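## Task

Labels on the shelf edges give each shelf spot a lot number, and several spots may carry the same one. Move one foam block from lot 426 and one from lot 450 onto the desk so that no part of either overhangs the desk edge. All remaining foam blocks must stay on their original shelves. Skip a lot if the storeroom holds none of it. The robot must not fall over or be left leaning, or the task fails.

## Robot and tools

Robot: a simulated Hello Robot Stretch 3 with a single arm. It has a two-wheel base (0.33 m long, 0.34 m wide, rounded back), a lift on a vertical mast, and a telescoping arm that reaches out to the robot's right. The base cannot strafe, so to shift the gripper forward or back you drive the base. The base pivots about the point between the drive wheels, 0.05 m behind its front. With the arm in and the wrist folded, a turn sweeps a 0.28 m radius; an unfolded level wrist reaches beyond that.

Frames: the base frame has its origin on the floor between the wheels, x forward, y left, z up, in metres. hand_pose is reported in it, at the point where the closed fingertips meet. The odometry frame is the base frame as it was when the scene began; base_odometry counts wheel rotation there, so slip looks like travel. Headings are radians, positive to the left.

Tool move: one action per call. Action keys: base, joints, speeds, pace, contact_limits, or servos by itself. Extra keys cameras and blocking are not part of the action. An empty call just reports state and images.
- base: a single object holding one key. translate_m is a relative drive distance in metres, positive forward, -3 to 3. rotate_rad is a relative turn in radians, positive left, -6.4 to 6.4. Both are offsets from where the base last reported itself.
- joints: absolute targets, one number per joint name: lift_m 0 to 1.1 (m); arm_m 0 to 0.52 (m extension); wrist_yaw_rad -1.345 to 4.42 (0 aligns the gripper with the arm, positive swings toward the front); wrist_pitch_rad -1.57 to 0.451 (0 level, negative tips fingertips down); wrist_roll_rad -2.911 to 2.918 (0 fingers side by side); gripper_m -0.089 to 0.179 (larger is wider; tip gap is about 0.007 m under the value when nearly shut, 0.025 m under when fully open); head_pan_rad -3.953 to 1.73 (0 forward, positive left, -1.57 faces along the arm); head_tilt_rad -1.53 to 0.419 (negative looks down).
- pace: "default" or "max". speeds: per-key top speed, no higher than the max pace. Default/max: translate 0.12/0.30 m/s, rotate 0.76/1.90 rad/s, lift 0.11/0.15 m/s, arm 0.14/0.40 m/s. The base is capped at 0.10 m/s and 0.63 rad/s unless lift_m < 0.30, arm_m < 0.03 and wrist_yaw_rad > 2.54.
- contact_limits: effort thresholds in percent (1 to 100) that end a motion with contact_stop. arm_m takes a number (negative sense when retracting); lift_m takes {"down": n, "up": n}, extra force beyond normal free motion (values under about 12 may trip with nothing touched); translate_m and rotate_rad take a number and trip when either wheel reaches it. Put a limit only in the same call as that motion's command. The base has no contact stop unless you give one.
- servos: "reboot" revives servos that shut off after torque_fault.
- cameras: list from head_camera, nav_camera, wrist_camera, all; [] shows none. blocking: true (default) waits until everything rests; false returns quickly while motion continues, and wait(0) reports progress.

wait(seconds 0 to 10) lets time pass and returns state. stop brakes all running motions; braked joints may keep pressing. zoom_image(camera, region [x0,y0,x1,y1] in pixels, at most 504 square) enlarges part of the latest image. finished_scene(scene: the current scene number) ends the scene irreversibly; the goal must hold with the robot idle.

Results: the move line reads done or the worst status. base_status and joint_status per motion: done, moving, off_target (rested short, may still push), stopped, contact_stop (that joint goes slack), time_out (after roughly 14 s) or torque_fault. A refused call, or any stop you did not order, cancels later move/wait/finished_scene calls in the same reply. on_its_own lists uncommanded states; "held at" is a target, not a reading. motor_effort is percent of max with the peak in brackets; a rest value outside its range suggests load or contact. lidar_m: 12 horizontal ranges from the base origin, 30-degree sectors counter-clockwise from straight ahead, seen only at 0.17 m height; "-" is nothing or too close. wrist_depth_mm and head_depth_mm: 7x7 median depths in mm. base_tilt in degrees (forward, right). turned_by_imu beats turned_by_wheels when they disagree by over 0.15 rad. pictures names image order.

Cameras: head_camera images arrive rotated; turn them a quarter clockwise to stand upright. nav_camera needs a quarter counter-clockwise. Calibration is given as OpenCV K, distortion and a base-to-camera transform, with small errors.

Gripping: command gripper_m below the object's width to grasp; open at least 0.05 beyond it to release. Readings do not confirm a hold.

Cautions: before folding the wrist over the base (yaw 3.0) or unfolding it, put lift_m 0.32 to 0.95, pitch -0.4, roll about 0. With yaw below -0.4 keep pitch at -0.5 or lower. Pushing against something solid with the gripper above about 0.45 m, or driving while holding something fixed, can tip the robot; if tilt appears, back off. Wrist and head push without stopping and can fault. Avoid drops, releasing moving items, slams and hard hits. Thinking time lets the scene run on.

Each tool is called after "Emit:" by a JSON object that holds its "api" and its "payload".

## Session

Emit:
{"api": "move", "payload": {"joints": {"head_pan_rad": -1.5, "head_tilt_rad": -0.3}, "pace": "max", "cameras": ["head_camera","nav_camera"]}}

Emit:
{"api": "move", "payload": {"joints": {"head_pan_rad": -3.0, "head_tilt_rad": -0.25}, "pace": "max", "cameras": ["nav_camera"]}}

Emit:
{"api": "move", "payload": {"joints": {"head_pan_rad": 0.5, "head_tilt_rad": -0.25}, "pace": "max", "cameras": ["nav_camera"]}}

Scene clock: 1.00 s.
move: done
base_odometry: x=+0.000 y=+0.000 heading=+0.000
turned_by_wheels: +0.000
turned_by_imu: +0.000
base_tilt: forward=-0.3 right=-1.2
lidar_m: 0.84 0.77 0.78 0.96 1.18 1.16 1.57 1.48 1.13 1.37 3.09 1.31
head_depth_mm: 1559 1608 1657 1680 1346 931 1507 / 1730 1777 1831 1871 1333 1015 1529 / 1932 1993 2047 2076 1326 1788 1553 / 2178 2262 2355 2309 1403 1848 1542 / 2515 2645 2733 2675 2155 1994 1533 / 2876 3004 3145 3220 2836 1961 1525 / 2724 2901 2981 3125 2812 1968 1517
base_status: not commanded
joint_positions: lift_m=+0.306 arm_m=+0.001 wrist_yaw_rad=+2.853 wrist_pitch_rad=-0.337 wrist_roll_rad=+0.000 gripper_m=+0.037 head_pan_rad=-1.540 head_tilt_rad=-0.301
joint_status: all done
measured_speeds: translate_m=+0.000 rotate_rad=+0.000 lift_m=+0.000 arm_m=+0.000 wrist_yaw_rad=+0.000 wrist_pitch_rad=+0.000 wrist_roll_rad=+0.000 head_pan_rad=+0.024 head_tilt_rad=+0.000
motor_effort: left_wheel=-0.3(0.5) right_wheel=+0.6(1.0) lift_m=+26.4(27.3) arm_m=-8.1(8.3) wrist_yaw_rad=-1.0(2.2) wrist_pitch_rad=+2.0(2.1) wrist_roll_rad=+0.2(0.3) gripper_m=+0.4(1.0) head_pan_rad=+3.5(5.8) head_tilt_rad=-2.4(6.4)
hand_pose: x=+0.0453 y=+0.0786 z=+0.3376 quat_wxyz=(+0.218, +0.707, +0.017, +0.673) (m; base frame)
wrist_depth_mm: 133 - - - - - - / 136 - - - - - - / 145 - - - - - - / 156 186 861 866 834 - - / 170 181 733 672 664 688 663 / 575 194 126 562 129 578 573 / 502 205 311 499 483 494 488
pictures: head_camera (sideways), nav_camera (sideways)
camera_calibration:
head_camera: T_world_to_cam=[[-0.0538987, 0.244435, -0.968166, 1.27588], [0.99827, -0.00961776, -0.0580028, 0.0690879], [-0.0234895, -0.969618, -0.243494, 0.272586], [0, 0, 0, 1]] pos_world=[0.00620266, -0.0469006, 1.30564]
nav_camera: T_world_to_cam=[[0.0255146, -0.270709, 0.962323, -1.20964], [-0.998868, -0.0455518, 0.0136695, 0.0385116], [0.0401351, -0.961583, -0.271565, 0.306402], [0, 0, 0, 1]] pos_world=[0.057034, -0.0310741, 1.24674]

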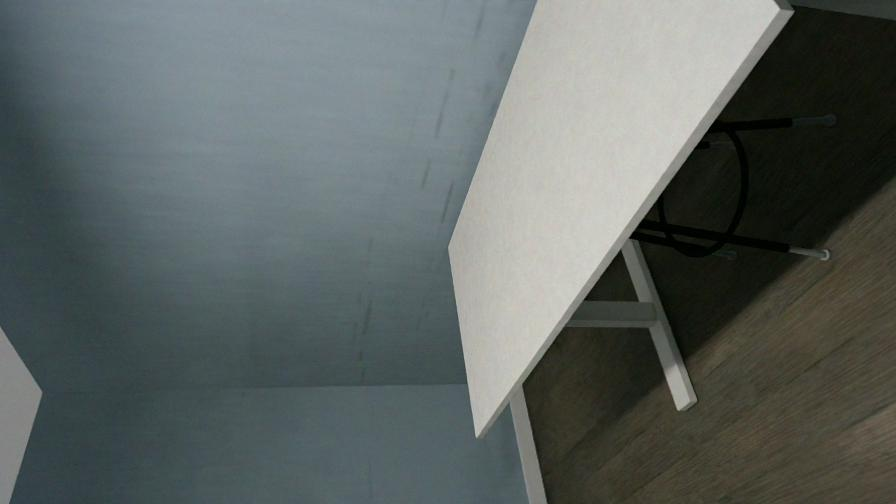

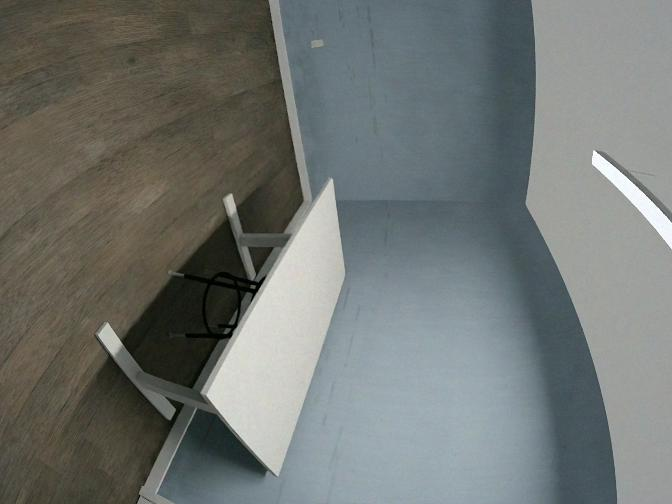

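Scene clock: 3.13 s.
move: done
base_odometry: x=+0.000 y=+0.000 heading=+0.000
turned_by_wheels: +0.000
turned_by_imu: +0.000
base_tilt: forward=-0.4 right=-1.3
lidar_m: 0.85 0.77 0.78 0.96 1.17 1.16 1.57 1.48 1.13 1.38 3.10 1.31
head_depth_mm: 1405 1427 1500 1569 1674 1754 1549 / 1795 1877 1974 2043 2081 1700 1626 / 1680 1749 1826 1928 2014 2074 1638 / 1560 1628 1690 1783 1875 1925 1624 / 1455 1509 1579 1638 1704 1777 1619 / 1378 1421 1467 1518 1586 1661 1607 / 1296 1341 1381 1449 1496 1552 1568
base_status: not commanded
joint_positions: lift_m=+0.306 arm_m=+0.001 wrist_yaw_rad=+2.853 wrist_pitch_rad=-0.337 wrist_roll_rad=+0.000 gripper_m=+0.037 head_pan_rad=-3.008 head_tilt_rad=-0.250
joint_status: all done
measured_speeds: translate_m=+0.000 rotate_rad=+0.000 lift_m=+0.000 arm_m=+0.000 wrist_yaw_rad=+0.000 wrist_pitch_rad=+0.000 wrist_roll_rad=+0.000 head_pan_rad=+0.024 head_tilt_rad=+0.000
motor_effort: left_wheel=+0.1(0.5) right_wheel=+0.6(1.2) lift_m=+26.5(27.1) arm_m=-12.1(12.8) wrist_yaw_rad=-0.5(2.2) wrist_pitch_rad=+2.1(2.2) wrist_roll_rad=+0.1(0.3) gripper_m=+0.2(0.9) head_pan_rad=+3.4(5.6) head_tilt_rad=+6.0(8.5)
hand_pose: x=+0.0453 y=+0.0786 z=+0.3376 quat_wxyz=(+0.218, +0.707, +0.017, +0.673) (m; base frame)
wrist_depth_mm: 133 - - - - - - / 136 - - - - - - / 145 - - - - - - / 156 186 894 873 819 - - / 170 181 726 676 663 689 660 / 570 193 126 561 128 571 573 / 507 204 315 498 482 492 491
pictures: nav_camera (sideways)
camera_calibration:
nav_camera: T_world_to_cam=[[-0.21793, -0.0464469, 0.974858, -1.22453], [-0.146602, 0.989091, 0.014352, 0.0323609], [-0.964891, -0.139789, -0.222362, 0.248491], [0, 0, 0, 1]] pos_world=[-0.0223511, -0.0541473, 1.24853]

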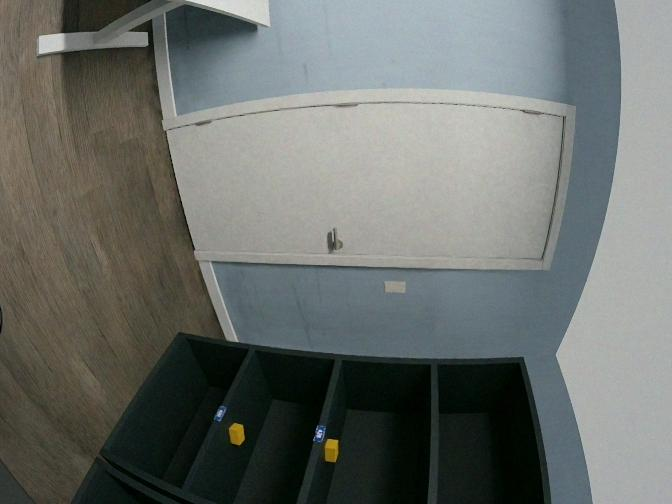

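Scene clock: 5.93 s.
move: done
base_odometry: x=+0.000 y=+0.000 heading=+0.000
turned_by_wheels: +0.000
turned_by_imu: +0.000
base_tilt: forward=-0.3 right=-1.3
lidar_m: 0.85 0.77 0.78 0.96 1.17 1.16 1.57 1.48 1.13 1.37 3.10 1.31
head_depth_mm: 709 737 772 801 841 883 931 / 694 723 756 789 824 862 903 / 684 709 744 773 811 846 892 / 667 694 724 749 786 822 859 / 654 679 704 737 766 804 836 / 643 667 692 719 752 784 820 / 632 654 680 705 734 767 802
base_status: not commanded
joint_positions: lift_m=+0.306 arm_m=+0.001 wrist_yaw_rad=+2.853 wrist_pitch_rad=-0.337 wrist_roll_rad=+0.000 gripper_m=+0.037 head_pan_rad=+0.508 head_tilt_rad=-0.250
joint_status: all done
measured_speeds: translate_m=+0.000 rotate_rad=+0.000 lift_m=+0.000 arm_m=+0.000 wrist_yaw_rad=+0.000 wrist_pitch_rad=+0.000 wrist_roll_rad=+0.000 head_pan_rad=-0.024 head_tilt_rad=+0.000
motor_effort: left_wheel=-0.3(0.8) right_wheel=+0.4(1.5) lift_m=+26.9(27.1) arm_m=-11.8(13.0) wrist_yaw_rad=-2.2(2.2) wrist_pitch_rad=+2.1(2.1) wrist_roll_rad=+0.0(0.3) gripper_m=+0.0(1.2) head_pan_rad=-3.3(5.8) head_tilt_rad=+5.8(8.7)
hand_pose: x=+0.0453 y=+0.0786 z=+0.3376 quat_wxyz=(+0.218, +0.707, +0.017, +0.673) (m; base frame)
wrist_depth_mm: 134 - - - - - - / 136 - - - - - - / 144 - - - - - - / 156 186 866 879 820 - - / 169 181 727 668 668 688 654 / 566 193 126 563 129 569 577 / 507 205 312 493 479 492 491
pictures: nav_camera (sideways)
camera_calibration:
nav_camera: T_world_to_cam=[[0.185198, 0.122641, 0.975018, -1.22718], [0.498397, -0.86683, 0.0143659, 0.0284601], [0.846937, 0.483285, -0.221659, 0.236525], [0, 0, 0, 1]] pos_world=[0.0127641, 0.0608632, 1.24854]

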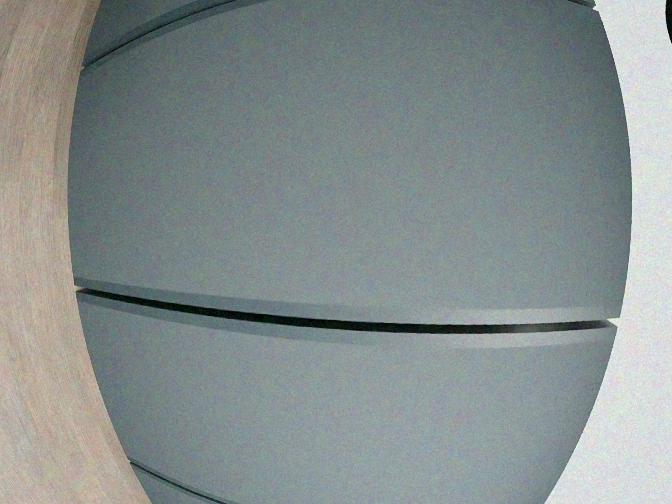

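Emit:
{"api": "move", "payload": {"joints": {"head_pan_rad": -3.93, "head_tilt_rad": -0.35}, "pace": "max", "cameras": ["head_camera", "nav_camera"]}}

Emit:
{"api": "zoom_image", "payload": {"camera": "head_camera", "region": [250, 0, 750, 250]}}

Emit:
{"api": "zoom_image", "payload": {"camera": "head_camera", "region": [250, 250, 750, 504]}}

Scene clock: 29.10 s.
move: done
base_odometry: x=+0.000 y=+0.000 heading=+0.000
turned_by_wheels: +0.000
turned_by_imu: +0.000
base_tilt: forward=-0.3 right=-1.2
lidar_m: 0.84 0.77 0.78 0.96 1.18 1.16 1.57 1.48 1.12 1.38 3.09 1.31
head_depth_mm: - - - - - - - / - - - - - - - / 1362 1410 1528 1531 1661 1785 - / 1218 1117 1507 1329 1482 1638 1435 / 1099 1112 1224 1191 1288 1383 1416 / 1411 1461 1563 1662 1533 1762 1461 / 1414 1461 1587 1685 1458 1749 1450
base_status: not commanded
joint_positions: lift_m=+0.306 arm_m=+0.001 wrist_yaw_rad=+2.853 wrist_pitch_rad=-0.337 wrist_roll_rad=+0.000 gripper_m=+0.037 head_pan_rad=-3.938 head_tilt_rad=-0.350
joint_status: all done
measured_speeds: translate_m=+0.000 rotate_rad=+0.000 lift_m=+0.000 arm_m=+0.000 wrist_yaw_rad=+0.000 wrist_pitch_rad=+0.000 wrist_roll_rad=+0.000 head_pan_rad=+0.024 head_tilt_rad=+0.000
motor_effort: left_wheel=+0.0(0.6) right_wheel=+0.2(1.3) lift_m=+26.1(27.0) arm_m=-12.4(12.8) wrist_yaw_rad=-0.2(1.5) wrist_pitch_rad=+2.1(2.1) wrist_roll_rad=+0.2(0.3) gripper_m=+0.3(1.0) head_pan_rad=+3.0(6.1) head_tilt_rad=-4.3(6.4)
hand_pose: x=+0.0453 y=+0.0786 z=+0.3376 quat_wxyz=(+0.218, +0.707, +0.017, +0.673) (m; base frame)
wrist_depth_mm: 133 - - - - - - / 136 - - - - - - / 145 - - - - - - / 156 186 863 862 829 - - / 169 180 725 678 669 690 664 / 564 193 126 558 129 574 570 / 505 206 315 494 484 491 492
pictures: head_camera (sideways), nav_camera (sideways)
camera_calibration:
head_camera: T_world_to_cam=[[0.23783, -0.17708, -0.955029, 1.25698], [-0.739692, -0.670272, -0.0599243, 0.0821473], [-0.629518, 0.720679, -0.290395, 0.337379], [0, 0, 0, 1]] pos_world=[-0.0257972, 0.0345041, 1.30335]
nav_camera: T_world_to_cam=[[-0.2344, 0.215392, 0.947978, -1.18932], [0.704417, 0.709669, 0.0129308, 0.0290778], [-0.669965, 0.670803, -0.318072, 0.371287], [0, 0, 0, 1]] pos_world=[-0.0505093, -0.0135263, 1.24517]

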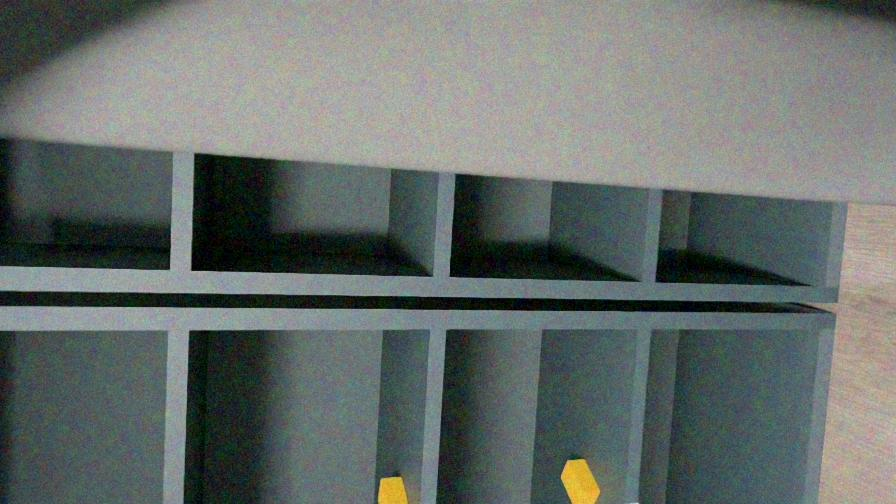

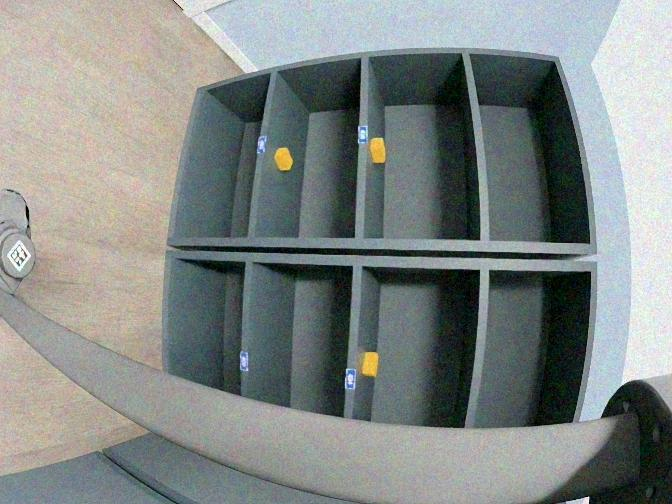

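Scaled by 1.008 from the camera's 896x504 image, which has a finer 1280x720 frame.

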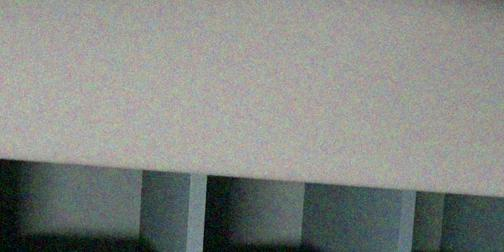

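Scaled by 1.008 from the camera's 896x504 image, which has a finer 1280x720 frame.

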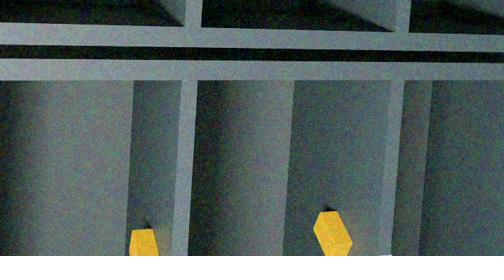

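Emit:
{"api": "move", "payload": {"base": {"rotate_rad": -0.897}, "joints": {"head_pan_rad": -3.14, "head_tilt_rad": -0.3, "lift_m": 0.29}, "pace": "max", "cameras": ["head_camera", "nav_camera"]}}

Emit:
{"api": "zoom_image", "payload": {"camera": "head_camera", "region": [400, 0, 800, 250]}}

Emit:
{"api": "zoom_image", "payload": {"camera": "head_camera", "region": [400, 250, 800, 504]}}

Scene clock: 39.47 s.
move: done
base_odometry: x=+0.000 y=+0.000 heading=-0.897
turned_by_wheels: -0.897
turned_by_imu: -0.878
base_tilt: forward=-0.3 right=-1.3
lidar_m: 3.10 1.08 0.80 0.77 0.81 1.11 1.16 1.57 1.55 1.48 1.13 1.33
head_depth_mm: 1388 1443 1538 1560 1664 1704 1471 / 1395 1439 1532 1352 1669 1692 1475 / 1401 1443 1533 1495 1661 1676 1455 / 1400 1440 1532 1565 1659 1668 1455 / 1058 1085 1139 1179 1250 1315 1403 / 1377 1429 1521 1413 1607 1362 1389 / 1396 1446 1533 1586 1658 1658 1421
base_status: done
joint_positions: lift_m=+0.290 arm_m=+0.001 wrist_yaw_rad=+2.853 wrist_pitch_rad=-0.338 wrist_roll_rad=+0.000 gripper_m=+0.037 head_pan_rad=-3.133 head_tilt_rad=-0.301
joint_status: all done
measured_speeds: all 0
motor_effort: left_wheel=+6.3(14.7) right_wheel=-10.1(14.6) lift_m=+28.9(29.6) arm_m=-11.9(12.8) wrist_yaw_rad=-0.3(1.5) wrist_pitch_rad=+2.1(2.3) wrist_roll_rad=-0.3(0.3) gripper_m=+0.2(1.1) head_pan_rad=-2.9(5.0) head_tilt_rad=+5.7(9.6)
hand_pose: x=+0.0453 y=+0.0786 z=+0.3210 quat_wxyz=(+0.218, +0.707, +0.018, +0.673) (m; base frame)
wrist_depth_mm: 133 - - - - - - / 136 - - 849 - - - / 144 157 - 919 - - - / 156 171 798 841 836 829 819 / 169 181 707 642 643 655 659 / 554 193 126 541 128 554 549 / 483 205 290 461 464 477 475
pictures: head_camera (sideways), nav_camera (sideways)
camera_calibration:
head_camera: T_world_to_cam=[[0.245275, 0.0484164, -0.968244, 1.27422], [-0.0319778, -0.997805, -0.0579951, 0.075365], [-0.968926, 0.0451871, -0.243189, 0.278052], [0, 0, 0, 1]] pos_world=[-0.0407125, 0.000942258, 1.30574]
nav_camera: T_world_to_cam=[[-0.270923, -0.0194375, 0.962405, -1.20793], [-0.0231559, 0.999638, 0.0136709, 0.0325378], [-0.962323, -0.0185816, -0.271275, 0.312135], [0, 0, 0, 1]] pos_world=[-0.026127, -0.0502051, 1.24674]

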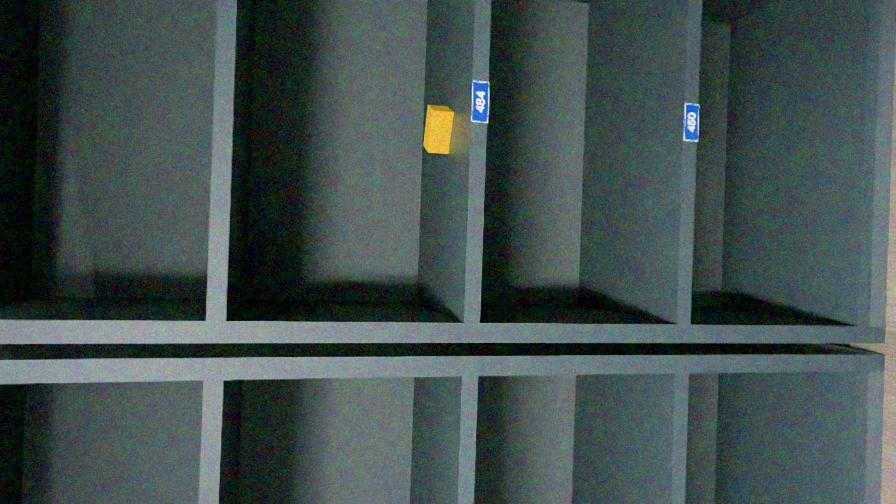

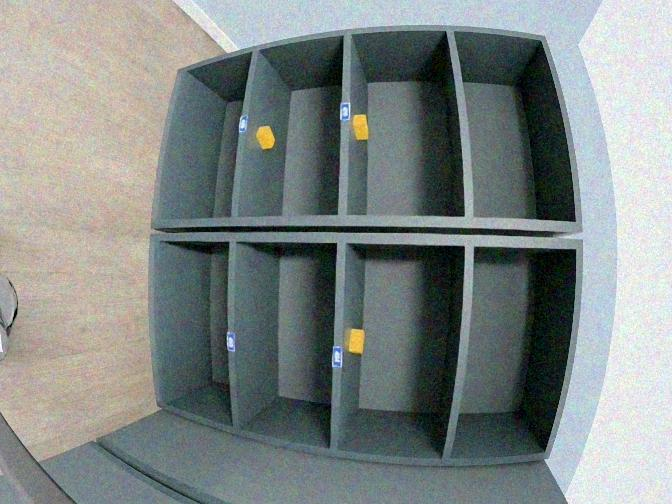

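Scaled by 1.260 from the camera's 896x504 image, which has a finer 1280x720 frame.

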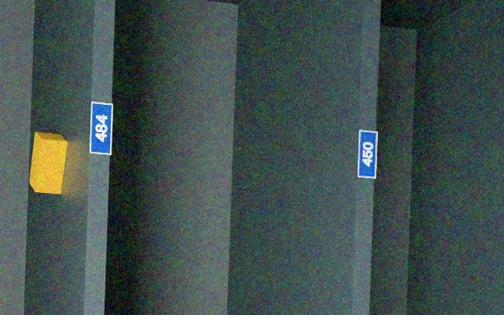

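Scaled by 1.260 from the camera's 896x504 image, which has a finer 1280x720 frame.

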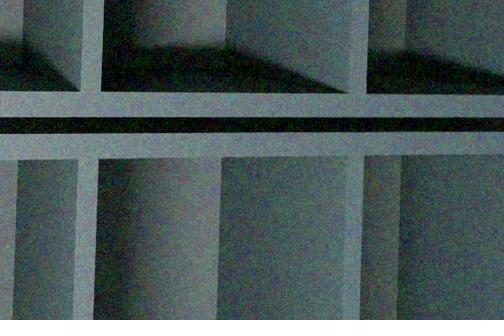

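Emit:
{"api": "move", "payload": {"joints": {"head_pan_rad": -2.75, "head_tilt_rad": -0.3}, "pace": "max", "cameras": ["head_camera"]}}

Emit:
{"api": "zoom_image", "payload": {"camera": "head_camera", "region": [350, 250, 750, 504]}}

Emit:
{"api": "move", "payload": {"base": {"translate_m": 2.44}, "pace": "max", "cameras": []}}

Scene clock: 54.80 s.
move: done
base_odometry: x=+0.000 y=+0.000 heading=-0.897
turned_by_wheels: +0.000
turned_by_imu: +0.000
base_tilt: forward=-0.3 right=-1.3
lidar_m: 3.09 1.08 0.80 0.77 0.80 1.11 1.16 1.57 1.54 1.48 1.13 1.33
head_depth_mm: 1045 1077 1439 1371 1563 1336 1474 / 1337 1102 1112 1142 1211 1281 1392 / 1443 1494 1591 1606 1683 1395 1419 / 1506 1566 1667 1684 1735 1743 1476 / 1578 1635 1745 1797 1711 1804 1508 / 1507 1632 1721 1704 1700 1817 1528 / 1363 1392 1464 1546 1609 1741 1521
base_status: not commanded
joint_positions: lift_m=+0.290 arm_m=+0.001 wrist_yaw_rad=+2.853 wrist_pitch_rad=-0.338 wrist_roll_rad=+0.000 gripper_m=+0.037 head_pan_rad=-2.745 head_tilt_rad=-0.300
joint_status: all done
measured_speeds: all 0
motor_effort: left_wheel=+6.4(6.7) right_wheel=-9.8(10.7) lift_m=+24.8(26.6) arm_m=-10.4(11.3) wrist_yaw_rad=+0.2(2.0) wrist_pitch_rad=+2.2(2.3) wrist_roll_rad=+0.1(0.3) gripper_m=+0.0(0.8) head_pan_rad=+2.5(4.7) head_tilt_rad=+4.8(6.7)
hand_pose: x=+0.0453 y=+0.0786 z=+0.3210 quat_wxyz=(+0.218, +0.707, +0.018, +0.673) (m; base frame)
wrist_depth_mm: 133 - - - - - - / 136 - - 849 - - - / 145 157 - 926 - - - / 155 171 809 838 824 825 826 / 170 181 708 637 634 661 654 / 549 194 126 542 129 555 553 / 487 204 291 466 466 480 473
pictures: head_camera (sideways)
camera_calibration:
head_camera: T_world_to_cam=[[0.207742, 0.137142, -0.968522, 1.27477], [0.347486, -0.935891, -0.0579882, 0.0729777], [-0.914383, -0.324501, -0.242079, 0.276238], [0, 0, 0, 1]] pos_world=[-0.0375941, -0.0168859, 1.30574]

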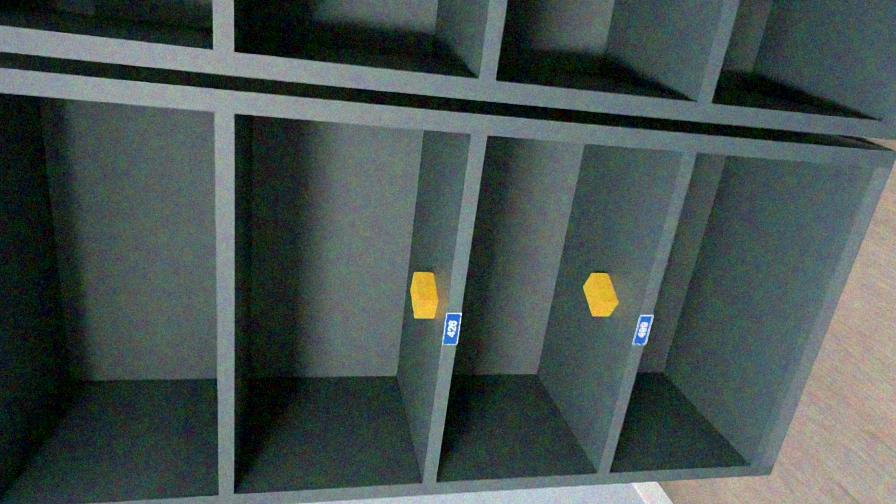

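Scaled by 1.260 from the camera's 896x504 image, which has a finer 1280x720 frame.

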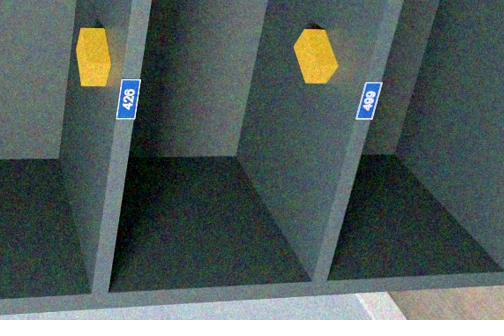

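Scene clock: 64.40 s.
move: done
base_odometry: x=+1.523 y=-1.906 heading=-0.897
turned_by_wheels: +0.000
turned_by_imu: +0.001
base_tilt: forward=-0.5 right=-1.3
lidar_m: 0.70 0.73 1.01 1.19 0.94 1.06 3.06 1.56 1.28 1.54 0.98 0.72
head_depth_mm: 2989 3485 3608 3710 2968 2051 1561 / 3022 3656 3757 - 2947 2037 1568 / 3059 3760 3859 - 2914 2013 1552 / 3068 3625 3872 - 2898 2002 1536 / 2697 2872 3045 2867 2431 1993 1537 / 2334 2436 2516 2322 1599 1895 1527 / 2011 2065 2154 2101 1376 1896 1529
base_status: done
joint_positions: lift_m=+0.290 arm_m=+0.001 wrist_yaw_rad=+2.853 wrist_pitch_rad=-0.338 wrist_roll_rad=+0.000 gripper_m=+0.037 head_pan_rad=-2.750 head_tilt_rad=-0.299
joint_status: not commanded
measured_speeds: all 0
motor_effort: left_wheel=-0.7(16.5) right_wheel=+5.6(10.8) lift_m=+26.7(26.7) arm_m=-7.9(11.2) wrist_yaw_rad=-0.6(2.2) wrist_pitch_rad=+2.2(2.4) wrist_roll_rad=+0.2(0.4) gripper_m=+0.1(1.1) head_pan_rad=-2.7(3.9) head_tilt_rad=-1.5(5.5)
hand_pose: x=+0.0453 y=+0.0785 z=+0.3210 quat_wxyz=(+0.218, +0.707, +0.018, +0.673) (m; base frame)
wrist_depth_mm: 133 - - - - - - / 136 - - - - - - / 145 - - - - - - / 156 187 836 829 840 820 - / 171 180 701 645 640 652 651 / 546 194 126 540 129 550 551 / 484 205 291 469 461 474 467
pictures: none
No camera images: "cameras" was empty.

Emit:
{"api": "move", "payload": {"base": {"translate_m": 0.08}, "pace": "max", "cameras": []}}

Emit:
{"api": "move", "payload": {"base": {"rotate_rad": 1.6}, "pace": "max", "cameras": []}}

Scene clock: 73.43 s.
move: done
base_odometry: x=+1.573 y=-1.969 heading=-0.897
turned_by_wheels: +0.000
turned_by_imu: +0.000
base_tilt: forward=-0.2 right=-1.2
lidar_m: 0.62 0.64 0.89 2.20 0.93 1.06 3.06 1.92 1.32 1.54 0.87 0.64
head_depth_mm: 3022 3525 3657 3750 2939 2040 1571 / 3022 3701 3887 - 2951 2040 1557 / 3099 3854 - - 2912 1999 1550 / 3085 3609 3872 3856 2919 1988 1546 / 2723 2854 3005 2322 2474 1981 1529 / 2330 2416 2522 2303 1596 1901 1518 / 2014 2068 2153 2091 1366 1882 1521
base_status: done
joint_positions: lift_m=+0.290 arm_m=+0.001 wrist_yaw_rad=+2.853 wrist_pitch_rad=-0.338 wrist_roll_rad=+0.000 gripper_m=+0.037 head_pan_rad=-2.750 head_tilt_rad=-0.301
joint_status: not commanded
measured_speeds: all 0
motor_effort: left_wheel=-0.1(10.6) right_wheel=+4.1(14.0) lift_m=+23.4(29.7) arm_m=-5.0(6.1) wrist_yaw_rad=+0.5(1.3) wrist_pitch_rad=+2.2(2.3) wrist_roll_rad=+0.0(0.3) gripper_m=+0.2(1.0) head_pan_rad=-2.9(3.5) head_tilt_rad=-2.3(3.9)
hand_pose: x=+0.0453 y=+0.0785 z=+0.3210 quat_wxyz=(+0.218, +0.707, +0.018, +0.673) (m; base frame)
wrist_depth_mm: 133 - - - - - - / 136 - - - - - - / 144 - - - - - - / 155 186 845 837 831 789 - / 171 180 697 657 639 664 635 / 553 193 126 541 129 549 548 / 485 205 292 465 465 478 474
pictures: none
No camera images: "cameras" was empty.

Scene clock: 75.57 s.
move: done
base_odometry: x=+1.573 y=-1.969 heading=+0.703
turned_by_wheels: +1.600
turned_by_imu: +1.568
base_tilt: forward=-0.3 right=-1.2
lidar_m: 2.20 0.84 1.07 3.14 1.63 1.33 1.54 0.86 0.64 0.62 0.65 0.90
head_depth_mm: 1300 1350 1395 1457 1522 1595 1568 / 1353 1404 1473 1528 1582 1678 1548 / 1416 1461 1525 1597 1688 1756 1546 / 1356 1423 1527 1611 1695 1789 1535 / 1094 1149 1209 1271 1345 1427 1441 / 919 954 997 1038 1088 1144 1202 / 793 816 846 877 911 952 996
base_status: done
joint_positions: lift_m=+0.290 arm_m=+0.001 wrist_yaw_rad=+2.853 wrist_pitch_rad=-0.338 wrist_roll_rad=+0.000 gripper_m=+0.037 head_pan_rad=-2.750 head_tilt_rad=-0.301
joint_status: not commanded
measured_speeds: all 0
motor_effort: left_wheel=-5.0(14.9) right_wheel=+7.1(14.7) lift_m=+29.7(29.7) arm_m=-12.3(12.8) wrist_yaw_rad=-1.2(1.6) wrist_pitch_rad=+2.2(2.3) wrist_roll_rad=+0.2(0.4) gripper_m=+0.5(0.9) head_pan_rad=-3.1(3.3) head_tilt_rad=-1.0(2.9)
hand_pose: x=+0.0453 y=+0.0785 z=+0.3210 quat_wxyz=(+0.218, +0.707, +0.018, +0.673) (m; base frame)
wrist_depth_mm: 133 - - - - - - / 136 - - - - - - / 145 - - - - - - / 156 186 844 840 823 833 780 / 171 180 700 643 638 659 658 / 551 193 126 544 129 557 554 / 487 205 289 462 465 473 475
pictures: none
No camera images: "cameras" was empty.

Emit:
{"api": "move", "payload": {"base": {"translate_m": 1.72}, "pace": "max", "cameras": []}}

Emit:
{"api": "move", "payload": {"base": {"rotate_rad": -1.6}, "joints": {"head_pan_rad": -2.4, "head_tilt_rad": -0.35}, "pace": "max", "cameras": ["head_camera", "nav_camera"]}}

Emit:
{"api": "move", "payload": {"base": {"translate_m": -0.8}, "joints": {"head_pan_rad": -1.65, "head_tilt_rad": -0.5}, "pace": "max", "cameras": ["head_camera","nav_camera"]}}

Emit:
{"api": "move", "payload": {"joints": {"head_pan_rad": -2.3, "head_tilt_rad": -0.4}, "pace": "max", "cameras": ["head_camera"]}}

Scene clock: 94.37 s.
move: done
base_odometry: x=+2.886 y=-0.857 heading=+0.703
turned_by_wheels: +0.000
turned_by_imu: +0.001
base_tilt: forward=-0.3 right=-1.2
lidar_m: 0.49 0.52 0.72 2.14 1.33 0.62 2.38 0.92 0.68 0.66 0.68 0.51
head_depth_mm: 2738 2822 2953 3059 2982 2062 1568 / 2621 2897 3068 3197 2941 2028 1553 / 1882 2026 2215 2427 2604 2007 1554 / 1433 1522 1620 1737 1876 1860 1548 / 1160 1225 1278 1351 1428 1515 1488 / 979 1016 1055 1102 1156 1216 1279 / 840 870 900 935 971 1015 1052
base_status: done
joint_positions: lift_m=+0.290 arm_m=+0.001 wrist_yaw_rad=+2.853 wrist_pitch_rad=-0.338 wrist_roll_rad=+0.000 gripper_m=+0.037 head_pan_rad=-2.750 head_tilt_rad=-0.301
joint_status: not commanded
measured_speeds: all 0
motor_effort: left_wheel=+3.6(13.3) right_wheel=+3.4(13.9) lift_m=+24.7(29.6) arm_m=-10.7(12.6) wrist_yaw_rad=+0.4(2.1) wrist_pitch_rad=+2.2(2.3) wrist_roll_rad=-0.1(0.3) gripper_m=+0.1(1.0) head_pan_rad=-2.3(3.2) head_tilt_rad=+4.2(5.1)
hand_pose: x=+0.0453 y=+0.0785 z=+0.3210 quat_wxyz=(+0.218, +0.707, +0.018, +0.673) (m; base frame)
wrist_depth_mm: 133 - - - - - 484 / 136 - - - - - 488 / 145 - - - - - 493 / 156 186 838 837 828 695 497 / 169 181 694 644 637 664 507 / 546 194 126 539 129 552 514 / 491 205 292 467 466 477 474
pictures: none
No camera images: "cameras" was empty.

Scene clock: 96.50 s.
move: done
base_odometry: x=+2.886 y=-0.857 heading=-0.897
turned_by_wheels: -1.600
turned_by_imu: -1.569
base_tilt: forward=-0.3 right=-1.3
lidar_m: 0.66 0.69 0.51 0.50 0.52 0.71 2.06 1.33 0.63 2.44 0.93 0.68
head_depth_mm: 1133 1160 1220 1288 1441 1741 1493 / 1222 1240 1324 1300 1426 1482 1435 / 1301 1016 1446 1039 1511 1177 1386 / 1189 1040 1356 1074 1411 1118 1296 / 1059 1081 1207 1065 1315 1117 897 / 517 545 578 617 660 707 770 / 562 602 647 702 764 839 927
base_status: done
joint_positions: lift_m=+0.290 arm_m=+0.001 wrist_yaw_rad=+2.853 wrist_pitch_rad=-0.338 wrist_roll_rad=+0.000 gripper_m=+0.037 head_pan_rad=-2.396 head_tilt_rad=-0.350
joint_status: all done
measured_speeds: all 0
motor_effort: left_wheel=+5.3(15.0) right_wheel=-7.4(14.7) lift_m=+24.9(26.0) arm_m=-11.8(12.6) wrist_yaw_rad=+1.1(1.8) wrist_pitch_rad=+2.1(2.3) wrist_roll_rad=+0.1(0.3) gripper_m=+0.5(1.1) head_pan_rad=-1.5(4.2) head_tilt_rad=-3.7(5.1)
hand_pose: x=+0.0453 y=+0.0785 z=+0.3210 quat_wxyz=(+0.218, +0.707, +0.018, +0.673) (m; base frame)
wrist_depth_mm: 133 455 479 508 529 - - / 136 486 514 540 - - - / 145 507 534 - - - - / 156 167 - - - - - / 167 178 - 159 639 661 642 / 552 193 126 542 129 558 551 / 484 205 292 469 466 475 474
pictures: head_camera (sideways), nav_camera (sideways)
camera_calibration:
head_camera: T_world_to_cam=[[0.183461, 0.232577, -0.955118, 1.2574], [0.649225, -0.758232, -0.0599297, 0.0736928], [-0.738139, -0.609092, -0.290101, 0.33771], [0, 0, 0, 1]] pos_world=[-0.0292495, -0.0308691, 1.30335]
nav_camera: T_world_to_cam=[[-0.221742, -0.228124, 0.948045, -1.18948], [-0.689666, 0.724013, 0.0129074, 0.0375514], [-0.689341, -0.650973, -0.317873, 0.371113], [0, 0, 0, 1]] pos_world=[0.0179635, -0.0569528, 1.24517]

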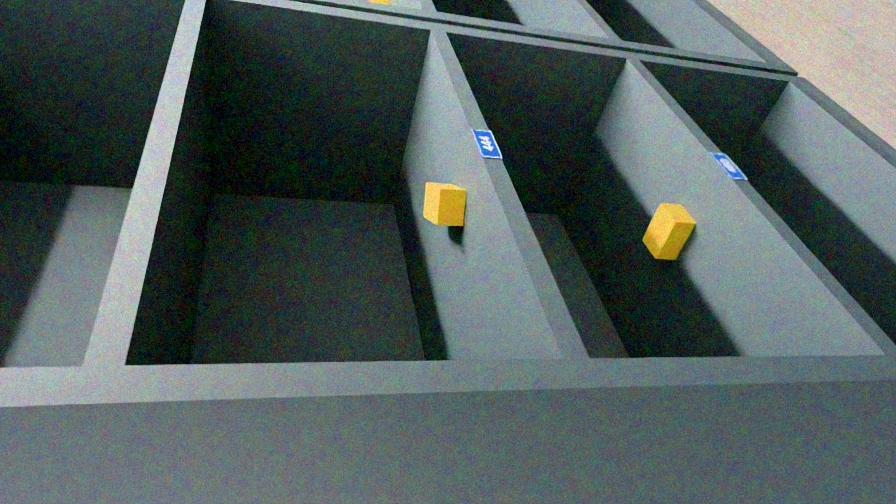

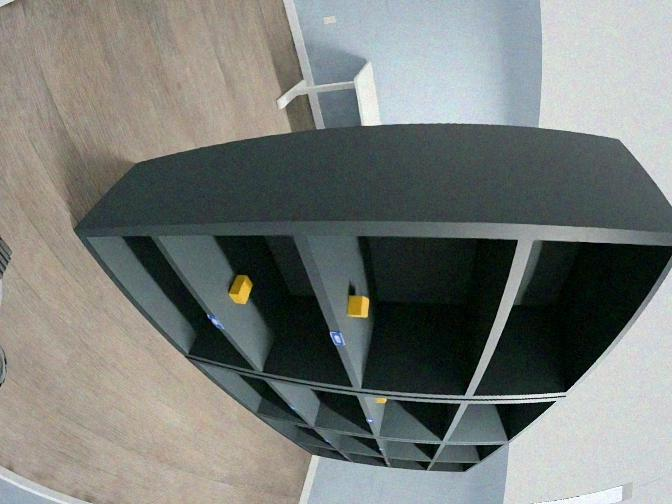

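Scene clock: 100.50 s.
move: done
base_odometry: x=+2.386 y=-0.232 heading=-0.897
turned_by_wheels: +0.000
turned_by_imu: +0.000
base_tilt: forward=-0.4 right=-1.3
lidar_m: 1.45 0.71 0.52 0.51 0.53 0.73 2.12 0.71 0.66 0.95 0.64 1.50
head_depth_mm: 798 864 932 742 916 934 829 / 791 853 934 731 1109 964 823 / 784 849 925 723 1097 955 799 / 779 842 921 647 1092 946 793 / 774 834 906 647 1078 938 789 / 767 827 901 700 1077 935 785 / 761 821 897 691 1066 931 762
base_status: done
joint_positions: lift_m=+0.290 arm_m=+0.001 wrist_yaw_rad=+2.853 wrist_pitch_rad=-0.338 wrist_roll_rad=+0.000 gripper_m=+0.037 head_pan_rad=-1.650 head_tilt_rad=-0.501
joint_status: all done
measured_speeds: all 0
motor_effort: left_wheel=-3.3(14.0) right_wheel=-5.6(14.6) lift_m=+26.1(26.4) arm_m=-10.4(12.4) wrist_yaw_rad=-0.2(1.7) wrist_pitch_rad=+2.2(2.3) wrist_roll_rad=-0.2(0.3) gripper_m=+0.3(0.9) head_pan_rad=-3.2(4.8) head_tilt_rad=+4.1(7.2)
hand_pose: x=+0.0453 y=+0.0785 z=+0.3210 quat_wxyz=(+0.218, +0.707, +0.018, +0.673) (m; base frame)
wrist_depth_mm: 134 461 493 517 545 - - / 136 494 519 543 - - - / 144 519 - - - - - / 155 168 - - - 754 784 / 167 179 - 159 636 672 653 / 553 194 126 543 129 547 547 / 488 206 290 467 464 477 470
pictures: head_camera (sideways), nav_camera (sideways)
camera_calibration:
head_camera: T_world_to_cam=[[-0.0119627, 0.435144, -0.900281, 1.18706], [0.992137, -0.107008, -0.064905, 0.0780299], [-0.124581, -0.893979, -0.430442, 0.51658], [0, 0, 0, 1]] pos_world=[0.0011401, -0.0463816, 1.29611]
nav_camera: T_world_to_cam=[[-0.0190483, -0.456527, 0.889505, -1.11434], [-0.99801, 0.0621714, 0.0105368, 0.0425146], [-0.0601121, -0.887535, -0.456803, 0.548124], [0, 0, 0, 1]] pos_world=[0.0541526, -0.0248927, 1.24115]

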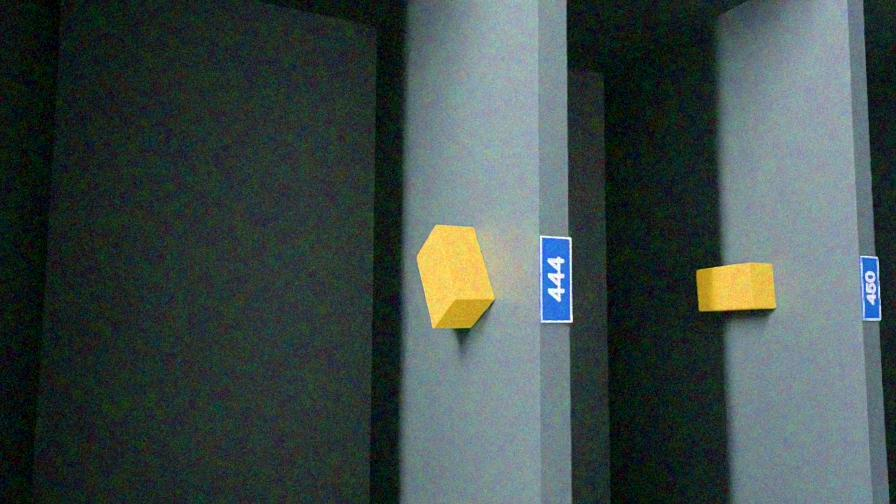

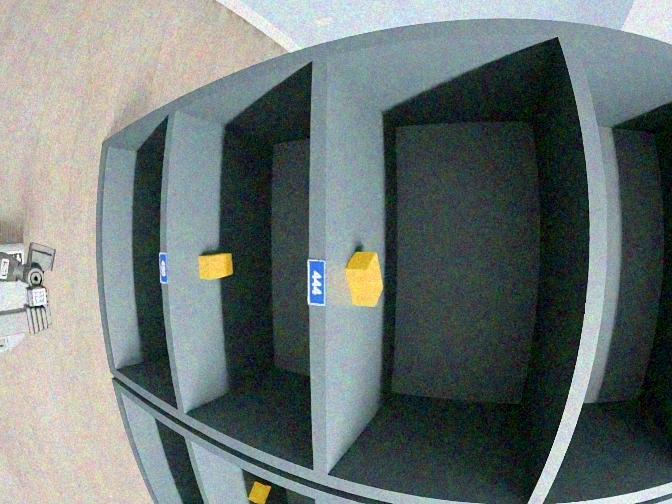

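Scene clock: 101.30 s.
move: done
base_odometry: x=+2.386 y=-0.232 heading=-0.897
turned_by_wheels: +0.000
turned_by_imu: +0.000
base_tilt: forward=-0.3 right=-1.3
lidar_m: 1.45 0.71 0.52 0.51 0.53 0.73 2.11 0.71 0.67 0.95 0.64 1.50
head_depth_mm: 1298 1321 1419 1316 1472 1585 1434 / 1293 1403 1498 1095 1467 1526 1390 / 635 1257 1394 943 1452 1107 1343 / 558 597 641 694 760 829 924 / 560 636 679 730 747 854 857 / 524 732 791 818 649 978 828 / 476 856 911 898 607 1039 825
base_status: not commanded
joint_positions: lift_m=+0.290 arm_m=+0.001 wrist_yaw_rad=+2.853 wrist_pitch_rad=-0.338 wrist_roll_rad=+0.000 gripper_m=+0.037 head_pan_rad=-2.321 head_tilt_rad=-0.397
joint_status: all done
measured_speeds: all 0
motor_effort: left_wheel=-3.1(3.7) right_wheel=-5.4(6.1) lift_m=+25.8(26.6) arm_m=-9.7(10.4) wrist_yaw_rad=-0.3(1.4) wrist_pitch_rad=+2.1(2.3) wrist_roll_rad=+0.3(0.3) gripper_m=+0.2(0.9) head_pan_rad=+0.6(4.6) head_tilt_rad=+3.9(6.7)
hand_pose: x=+0.0453 y=+0.0785 z=+0.3210 quat_wxyz=(+0.218, +0.707, +0.018, +0.673) (m; base frame)
wrist_depth_mm: 133 464 487 517 537 - - / 136 494 526 539 - - - / 144 520 - - - - - / 155 167 - - - 753 770 / 167 179 - 159 644 662 656 / 552 193 126 543 129 550 548 / 486 205 291 468 463 478 474
pictures: head_camera (sideways)
camera_calibration:
head_camera: T_world_to_cam=[[0.19606, 0.27826, -0.940283, 1.23797], [0.70575, -0.705769, -0.0617031, 0.0756186], [-0.680792, -0.651507, -0.334755, 0.395386], [0, 0, 0, 1]] pos_world=[-0.0269083, -0.0335119, 1.30107]

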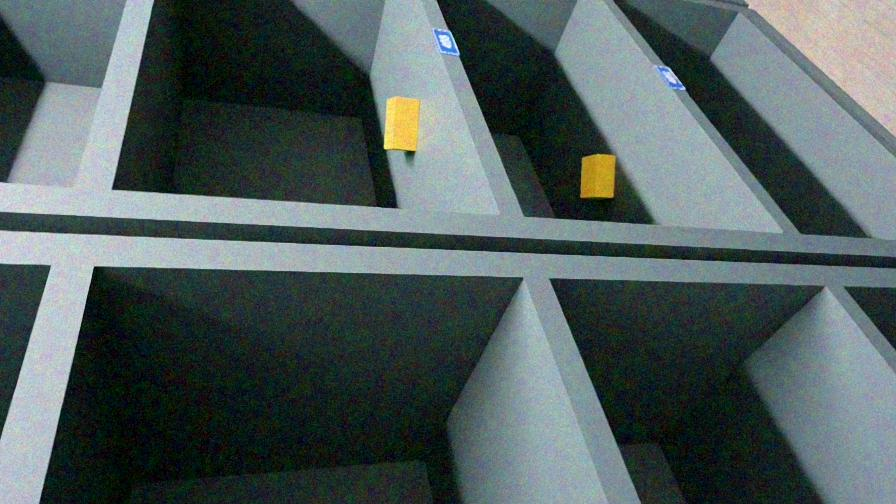

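Emit:
{"api": "move", "payload": {"joints": {"lift_m": 0.65, "wrist_pitch_rad": -0.4, "head_pan_rad": -1.57, "head_tilt_rad": -0.6}, "pace": "max", "cameras": []}}

Emit:
{"api": "move", "payload": {"joints": {"wrist_yaw_rad": 0.0, "gripper_m": 0.179}, "cameras": ["head_camera", "wrist_camera"]}}

Scene clock: 118.00 s.
move: done
base_odometry: x=+2.386 y=-0.232 heading=-0.897
turned_by_wheels: +0.000
turned_by_imu: +0.000
base_tilt: forward=-0.4 right=-1.3
lidar_m: 1.45 0.71 0.52 0.51 0.53 0.73 2.11 0.71 0.66 0.95 0.64 1.50
head_depth_mm: 771 848 897 601 1070 883 1089 / 772 847 898 595 1101 879 1139 / 772 848 892 589 1092 871 1134 / 773 848 876 585 1081 864 1127 / 774 846 864 606 1073 863 1125 / 773 851 850 599 1067 861 1119 / 777 853 838 594 1043 852 1106
base_status: not commanded
joint_positions: lift_m=+0.650 arm_m=+0.001 wrist_yaw_rad=+2.853 wrist_pitch_rad=-0.413 wrist_roll_rad=+0.000 gripper_m=+0.037 head_pan_rad=-1.569 head_tilt_rad=-0.603
joint_status: all done
measured_speeds: all 0
motor_effort: left_wheel=-3.1(3.7) right_wheel=-5.5(6.5) lift_m=+26.1(32.8) arm_m=-5.9(8.6) wrist_yaw_rad=-0.4(2.1) wrist_pitch_rad=+1.9(4.6) wrist_roll_rad=-0.1(0.4) gripper_m=+0.3(1.0) head_pan_rad=-3.1(4.5) head_tilt_rad=+4.4(7.6)
hand_pose: x=+0.0428 y=+0.0701 z=+0.6638 quat_wxyz=(+0.243, +0.705, +0.044, +0.664) (m; base frame)
wrist_depth_mm: 134 471 493 529 543 - - / 138 503 525 - - - - / 150 172 - - - - - / 160 169 - - - - - / - 188 - 150 153 - - / - 207 126 - 129 932 924 / - - 790 827 793 814 804
pictures: none
No camera images: "cameras" was empty.

Scene clock: 120.43 s.
move: done
base_odometry: x=+2.386 y=-0.232 heading=-0.897
turned_by_wheels: +0.000
turned_by_imu: +0.000
base_tilt: forward=-0.3 right=-1.2
lidar_m: 1.45 0.71 0.53 0.51 0.53 0.73 2.11 0.71 0.66 0.95 0.64 1.50
head_depth_mm: 767 847 900 604 1073 884 1079 / 773 846 896 599 1101 880 1121 / 773 847 899 592 1097 872 1114 / 771 847 888 587 1084 867 1133 / 774 850 872 608 1078 865 1103 / 776 851 863 604 1072 861 1118 / 776 854 847 597 1044 857 1106
base_status: not commanded
joint_positions: lift_m=+0.650 arm_m=+0.001 wrist_yaw_rad=+0.003 wrist_pitch_rad=-0.413 wrist_roll_rad=+0.000 gripper_m=+0.179 head_pan_rad=-1.570 head_tilt_rad=-0.600
joint_status: all done
measured_speeds: all 0
motor_effort: left_wheel=-3.1(3.7) right_wheel=-5.6(6.7) lift_m=+23.3(26.7) arm_m=-5.8(7.0) wrist_yaw_rad=-3.5(6.6) wrist_pitch_rad=+2.0(2.1) wrist_roll_rad=+0.0(0.3) gripper_m=+0.6(84.0) head_pan_rad=-3.1(3.6) head_tilt_rad=+3.2(4.2)
hand_pose: x=-0.0208 y=-0.3705 z=+0.6638 quat_wxyz=(+0.693, +0.146, -0.691, -0.144) (m; base frame)
wrist_depth_mm: - - - - - - 610 / - - - - - - - / - - - - - - - / - - - - - - - / - 143 - - - - - / - 140 - - - - - / - - - - - - 105
pictures: head_camera (sideways), wrist_camera
camera_calibration:
head_camera: T_world_to_cam=[[-0.0467445, 0.520086, -0.852834, 1.12534], [0.997499, -0.0210087, -0.0674855, 0.0813531], [-0.0530152, -0.853856, -0.517803, 0.629753], [0, 0, 0, 1]] pos_world=[0.00484051, -0.0458484, 1.29131]
wrist_camera: T_world_to_cam=[[-0.998887, -0.0399014, -0.0251367, -0.0123157], [-0.00249856, 0.57705, -0.816705, 0.788379], [0.0470928, -0.815734, -0.576507, 0.247523], [0, 0, 0, 1]] pos_world=[-0.0219887, -0.253512, 0.786262]

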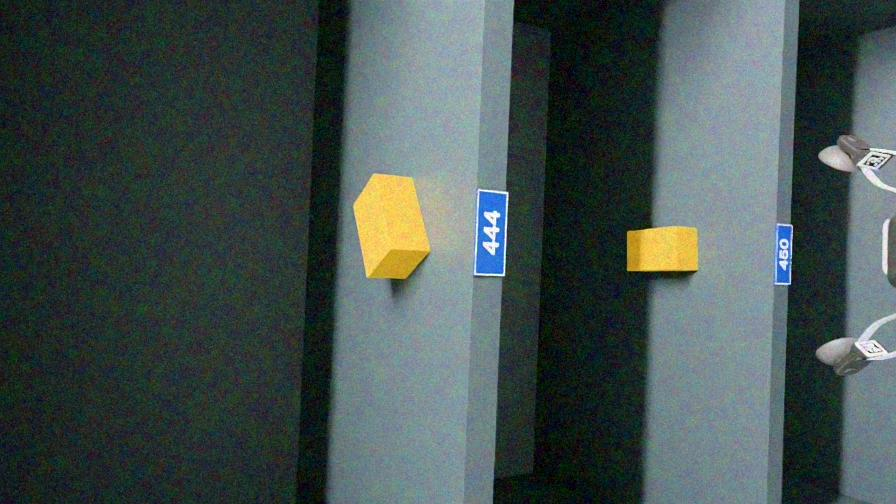

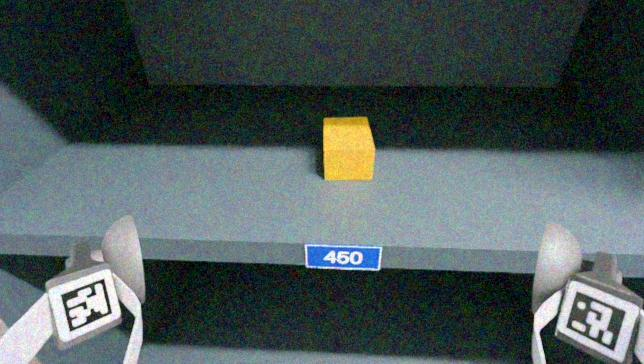

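Emit:
{"api": "move", "payload": {"base": {"translate_m": -0.011}, "joints": {"arm_m": 0.285, "lift_m": 0.55}, "cameras": ["wrist_camera"]}}

Scene clock: 140.67 s.
move: done
base_odometry: x=+2.380 y=-0.223 heading=-0.897
turned_by_wheels: +0.000
turned_by_imu: +0.000
base_tilt: forward=-0.4 right=-1.2
lidar_m: 1.46 0.71 0.53 0.51 0.53 0.73 2.10 0.70 0.66 0.95 0.65 1.52
head_depth_mm: 772 845 899 604 1073 887 1050 / 772 846 895 598 1102 883 1094 / 772 849 896 591 1099 613 593 / 773 849 889 585 1085 701 1103 / 774 852 875 609 1082 848 1126 / 774 847 859 603 1072 860 1120 / 773 853 845 597 1063 854 1113
base_status: done
joint_positions: lift_m=+0.550 arm_m=+0.285 wrist_yaw_rad=+0.003 wrist_pitch_rad=-0.413 wrist_roll_rad=+0.000 gripper_m=+0.179 head_pan_rad=-1.570 head_tilt_rad=-0.600
joint_status: all done
measured_speeds: all 0
motor_effort: left_wheel=-5.5(8.9) right_wheel=-8.4(10.6) lift_m=+28.1(29.2) arm_m=+12.2(15.0) wrist_yaw_rad=-2.3(4.4) wrist_pitch_rad=+2.0(2.1) wrist_roll_rad=+0.0(0.4) gripper_m=+1.1(1.1) head_pan_rad=-3.1(3.9) head_tilt_rad=+3.3(4.3)
hand_pose: x=-0.0209 y=-0.6550 z=+0.5637 quat_wxyz=(+0.693, +0.146, -0.691, -0.144) (m; base frame)
wrist_depth_mm: 395 393 390 386 381 377 373 / - - - - - 399 398 / 321 316 315 313 311 308 305 / 266 265 264 284 258 257 256 / 219 211 217 151 201 213 212 / 123 174 179 133 172 182 181 / - 161 157 138 155 159 105
pictures: wrist_camera
camera_calibration:
wrist_camera: T_world_to_cam=[[-0.998897, -0.0396189, -0.0251894, -0.0259893], [-0.00229663, 0.577125, -0.816652, 0.87083], [0.0468923, -0.815694, -0.57658, -0.0420558], [0, 0, 0, 1]] pos_world=[-0.0219886, -0.537912, 0.686262]

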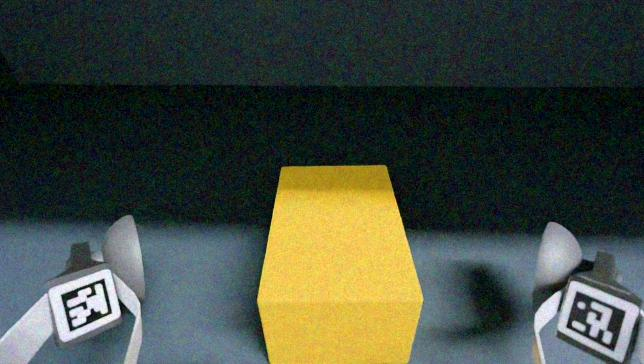

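Emit:
{"api": "move", "payload": {"joints": {"gripper_m": 0.03}, "cameras": []}}

Emit:
{"api": "move", "payload": {"joints": {"lift_m": 0.62}, "cameras": ["wrist_camera"]}}

Emit:
{"api": "move", "payload": {"joints": {"arm_m": 0.0}, "speeds": {"arm_m": 0.2}, "cameras": ["wrist_camera"]}}

Scene clock: 153.20 s.
move: done
base_odometry: x=+2.380 y=-0.223 heading=-0.897
turned_by_wheels: +0.000
turned_by_imu: +0.000
base_tilt: forward=-0.1 right=-1.1
lidar_m: 1.46 0.71 0.52 0.51 0.53 0.73 2.11 0.70 0.66 0.95 0.65 1.51
head_depth_mm: 771 846 898 605 1072 886 1054 / 770 847 897 598 1102 882 1095 / 770 847 899 592 1095 615 593 / 774 848 886 587 1088 702 1103 / 771 848 873 609 1079 864 1129 / 772 848 862 603 1072 860 1117 / 772 852 846 598 1065 857 1113
base_status: not commanded
joint_positions: lift_m=+0.550 arm_m=+0.285 wrist_yaw_rad=+0.003 wrist_pitch_rad=-0.413 wrist_roll_rad=+0.000 gripper_m=+0.031 head_pan_rad=-1.570 head_tilt_rad=-0.600
joint_status: all done
measured_speeds: all 0
motor_effort: left_wheel=-5.2(6.0) right_wheel=-8.7(9.4) lift_m=+28.6(30.0) arm_m=-0.6(5.0) wrist_yaw_rad=-2.0(4.3) wrist_pitch_rad=+2.0(2.1) wrist_roll_rad=-0.1(0.4) gripper_m=-13.5(87.9) head_pan_rad=-2.7(3.1) head_tilt_rad=+2.2(3.2)
hand_pose: x=-0.0209 y=-0.6550 z=+0.5637 quat_wxyz=(+0.693, +0.146, -0.691, -0.144) (m; base frame)
wrist_depth_mm: 398 392 390 386 383 378 374 / - - - - - 396 398 / 322 318 313 313 312 310 304 / 267 265 264 285 258 257 256 / 220 219 160 151 151 212 211 / 187 186 128 133 127 182 181 / - 153 153 139 155 151 158
pictures: none
No camera images: "cameras" was empty.

Scene clock: 154.67 s.
move: done
base_odometry: x=+2.380 y=-0.223 heading=-0.897
turned_by_wheels: +0.000
turned_by_imu: +0.000
base_tilt: forward=-0.4 right=-1.2
lidar_m: 1.46 0.71 0.53 0.51 0.53 0.73 2.12 0.70 0.66 0.95 0.65 1.51
head_depth_mm: 772 847 896 603 1075 886 1053 / 772 848 897 598 1105 879 451 / 774 849 898 591 1094 555 1112 / 773 849 888 587 1090 583 1129 / 772 849 873 609 1080 868 1129 / 773 853 861 603 1070 859 1116 / 775 853 847 597 1066 857 1118
base_status: not commanded
joint_positions: lift_m=+0.620 arm_m=+0.285 wrist_yaw_rad=+0.003 wrist_pitch_rad=-0.414 wrist_roll_rad=+0.000 gripper_m=+0.031 head_pan_rad=-1.570 head_tilt_rad=-0.600
joint_status: all done
measured_speeds: all 0
motor_effort: left_wheel=-5.2(5.7) right_wheel=-8.9(9.2) lift_m=+28.8(33.0) arm_m=-3.3(3.8) wrist_yaw_rad=-2.6(4.6) wrist_pitch_rad=+2.1(2.3) wrist_roll_rad=-0.2(0.3) gripper_m=-13.4(14.4) head_pan_rad=-2.9(2.9) head_tilt_rad=+1.6(3.0)
hand_pose: x=-0.0209 y=-0.6548 z=+0.6335 quat_wxyz=(+0.692, +0.147, -0.691, -0.145) (m; base frame)
wrist_depth_mm: 399 395 392 389 381 377 371 / - - - - - 397 397 / - - - - - - - / - - - - - - - / 309 318 154 151 151 310 308 / 272 273 129 133 127 265 264 / 237 223 224 139 221 221 230
pictures: wrist_camera
camera_calibration:
wrist_camera: T_world_to_cam=[[-0.998902, -0.0395134, -0.0251725, -0.0241845], [-0.00229633, 0.577942, -0.816074, 0.927918], [0.0467942, -0.815121, -0.577398, -0.000828338], [0, 0, 0, 1]] pos_world=[-0.0219884, -0.537914, 0.756163]

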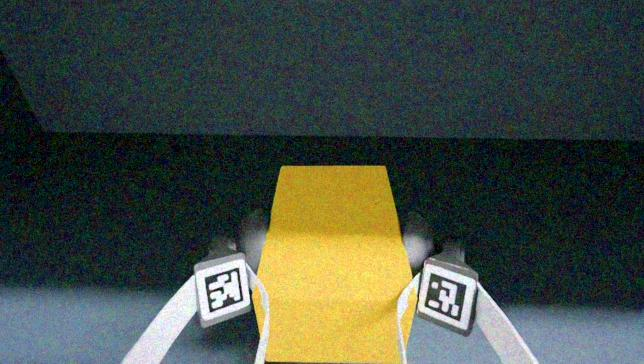

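Scene clock: 157.80 s.
move: done
base_odometry: x=+2.380 y=-0.223 heading=-0.897
turned_by_wheels: +0.000
turned_by_imu: +0.000
base_tilt: forward=-0.3 right=-1.2
lidar_m: 1.46 0.71 0.52 0.51 0.53 0.73 2.11 0.70 0.66 0.95 0.65 1.52
head_depth_mm: 770 847 896 604 1075 886 1050 / 771 844 899 598 1101 881 1135 / 771 852 896 591 1096 874 1136 / 774 848 886 587 1091 871 617 / 773 848 872 610 1077 864 1099 / 776 851 859 604 1066 860 1118 / 778 850 849 598 1068 856 1119
base_status: not commanded
joint_positions: lift_m=+0.620 arm_m=+0.001 wrist_yaw_rad=+0.003 wrist_pitch_rad=-0.414 wrist_roll_rad=+0.000 gripper_m=+0.031 head_pan_rad=-1.570 head_tilt_rad=-0.600
joint_status: all done
measured_speeds: all 0
motor_effort: left_wheel=-5.3(5.9) right_wheel=-8.6(9.5) lift_m=+27.8(29.5) arm_m=-12.6(13.6) wrist_yaw_rad=-4.1(4.1) wrist_pitch_rad=+2.1(2.3) wrist_roll_rad=+0.1(0.3) gripper_m=-13.6(14.2) head_pan_rad=-2.1(3.0) head_tilt_rad=+1.8(2.5)
hand_pose: x=-0.0209 y=-0.3704 z=+0.6335 quat_wxyz=(+0.692, +0.147, -0.691, -0.145) (m; base frame)
wrist_depth_mm: - - - - - - 628 / - - - - - - 628 / 503 - - - - - - / - - - - - - - / - - 152 152 151 324 322 / - - 128 133 127 764 - / - 95 132 139 - 120 -
pictures: wrist_camera
camera_calibration:
wrist_camera: T_world_to_cam=[[-0.998902, -0.0395087, -0.0251748, -0.012944], [-0.00229558, 0.578009, -0.816027, 0.763532], [0.0467915, -0.815073, -0.577465, 0.231055], [0, 0, 0, 1]] pos_world=[-0.0219884, -0.253514, 0.756163]

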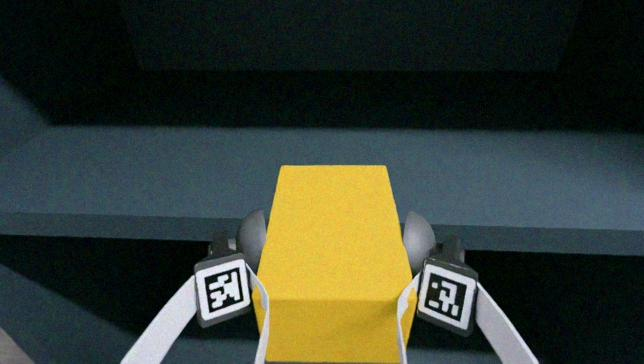

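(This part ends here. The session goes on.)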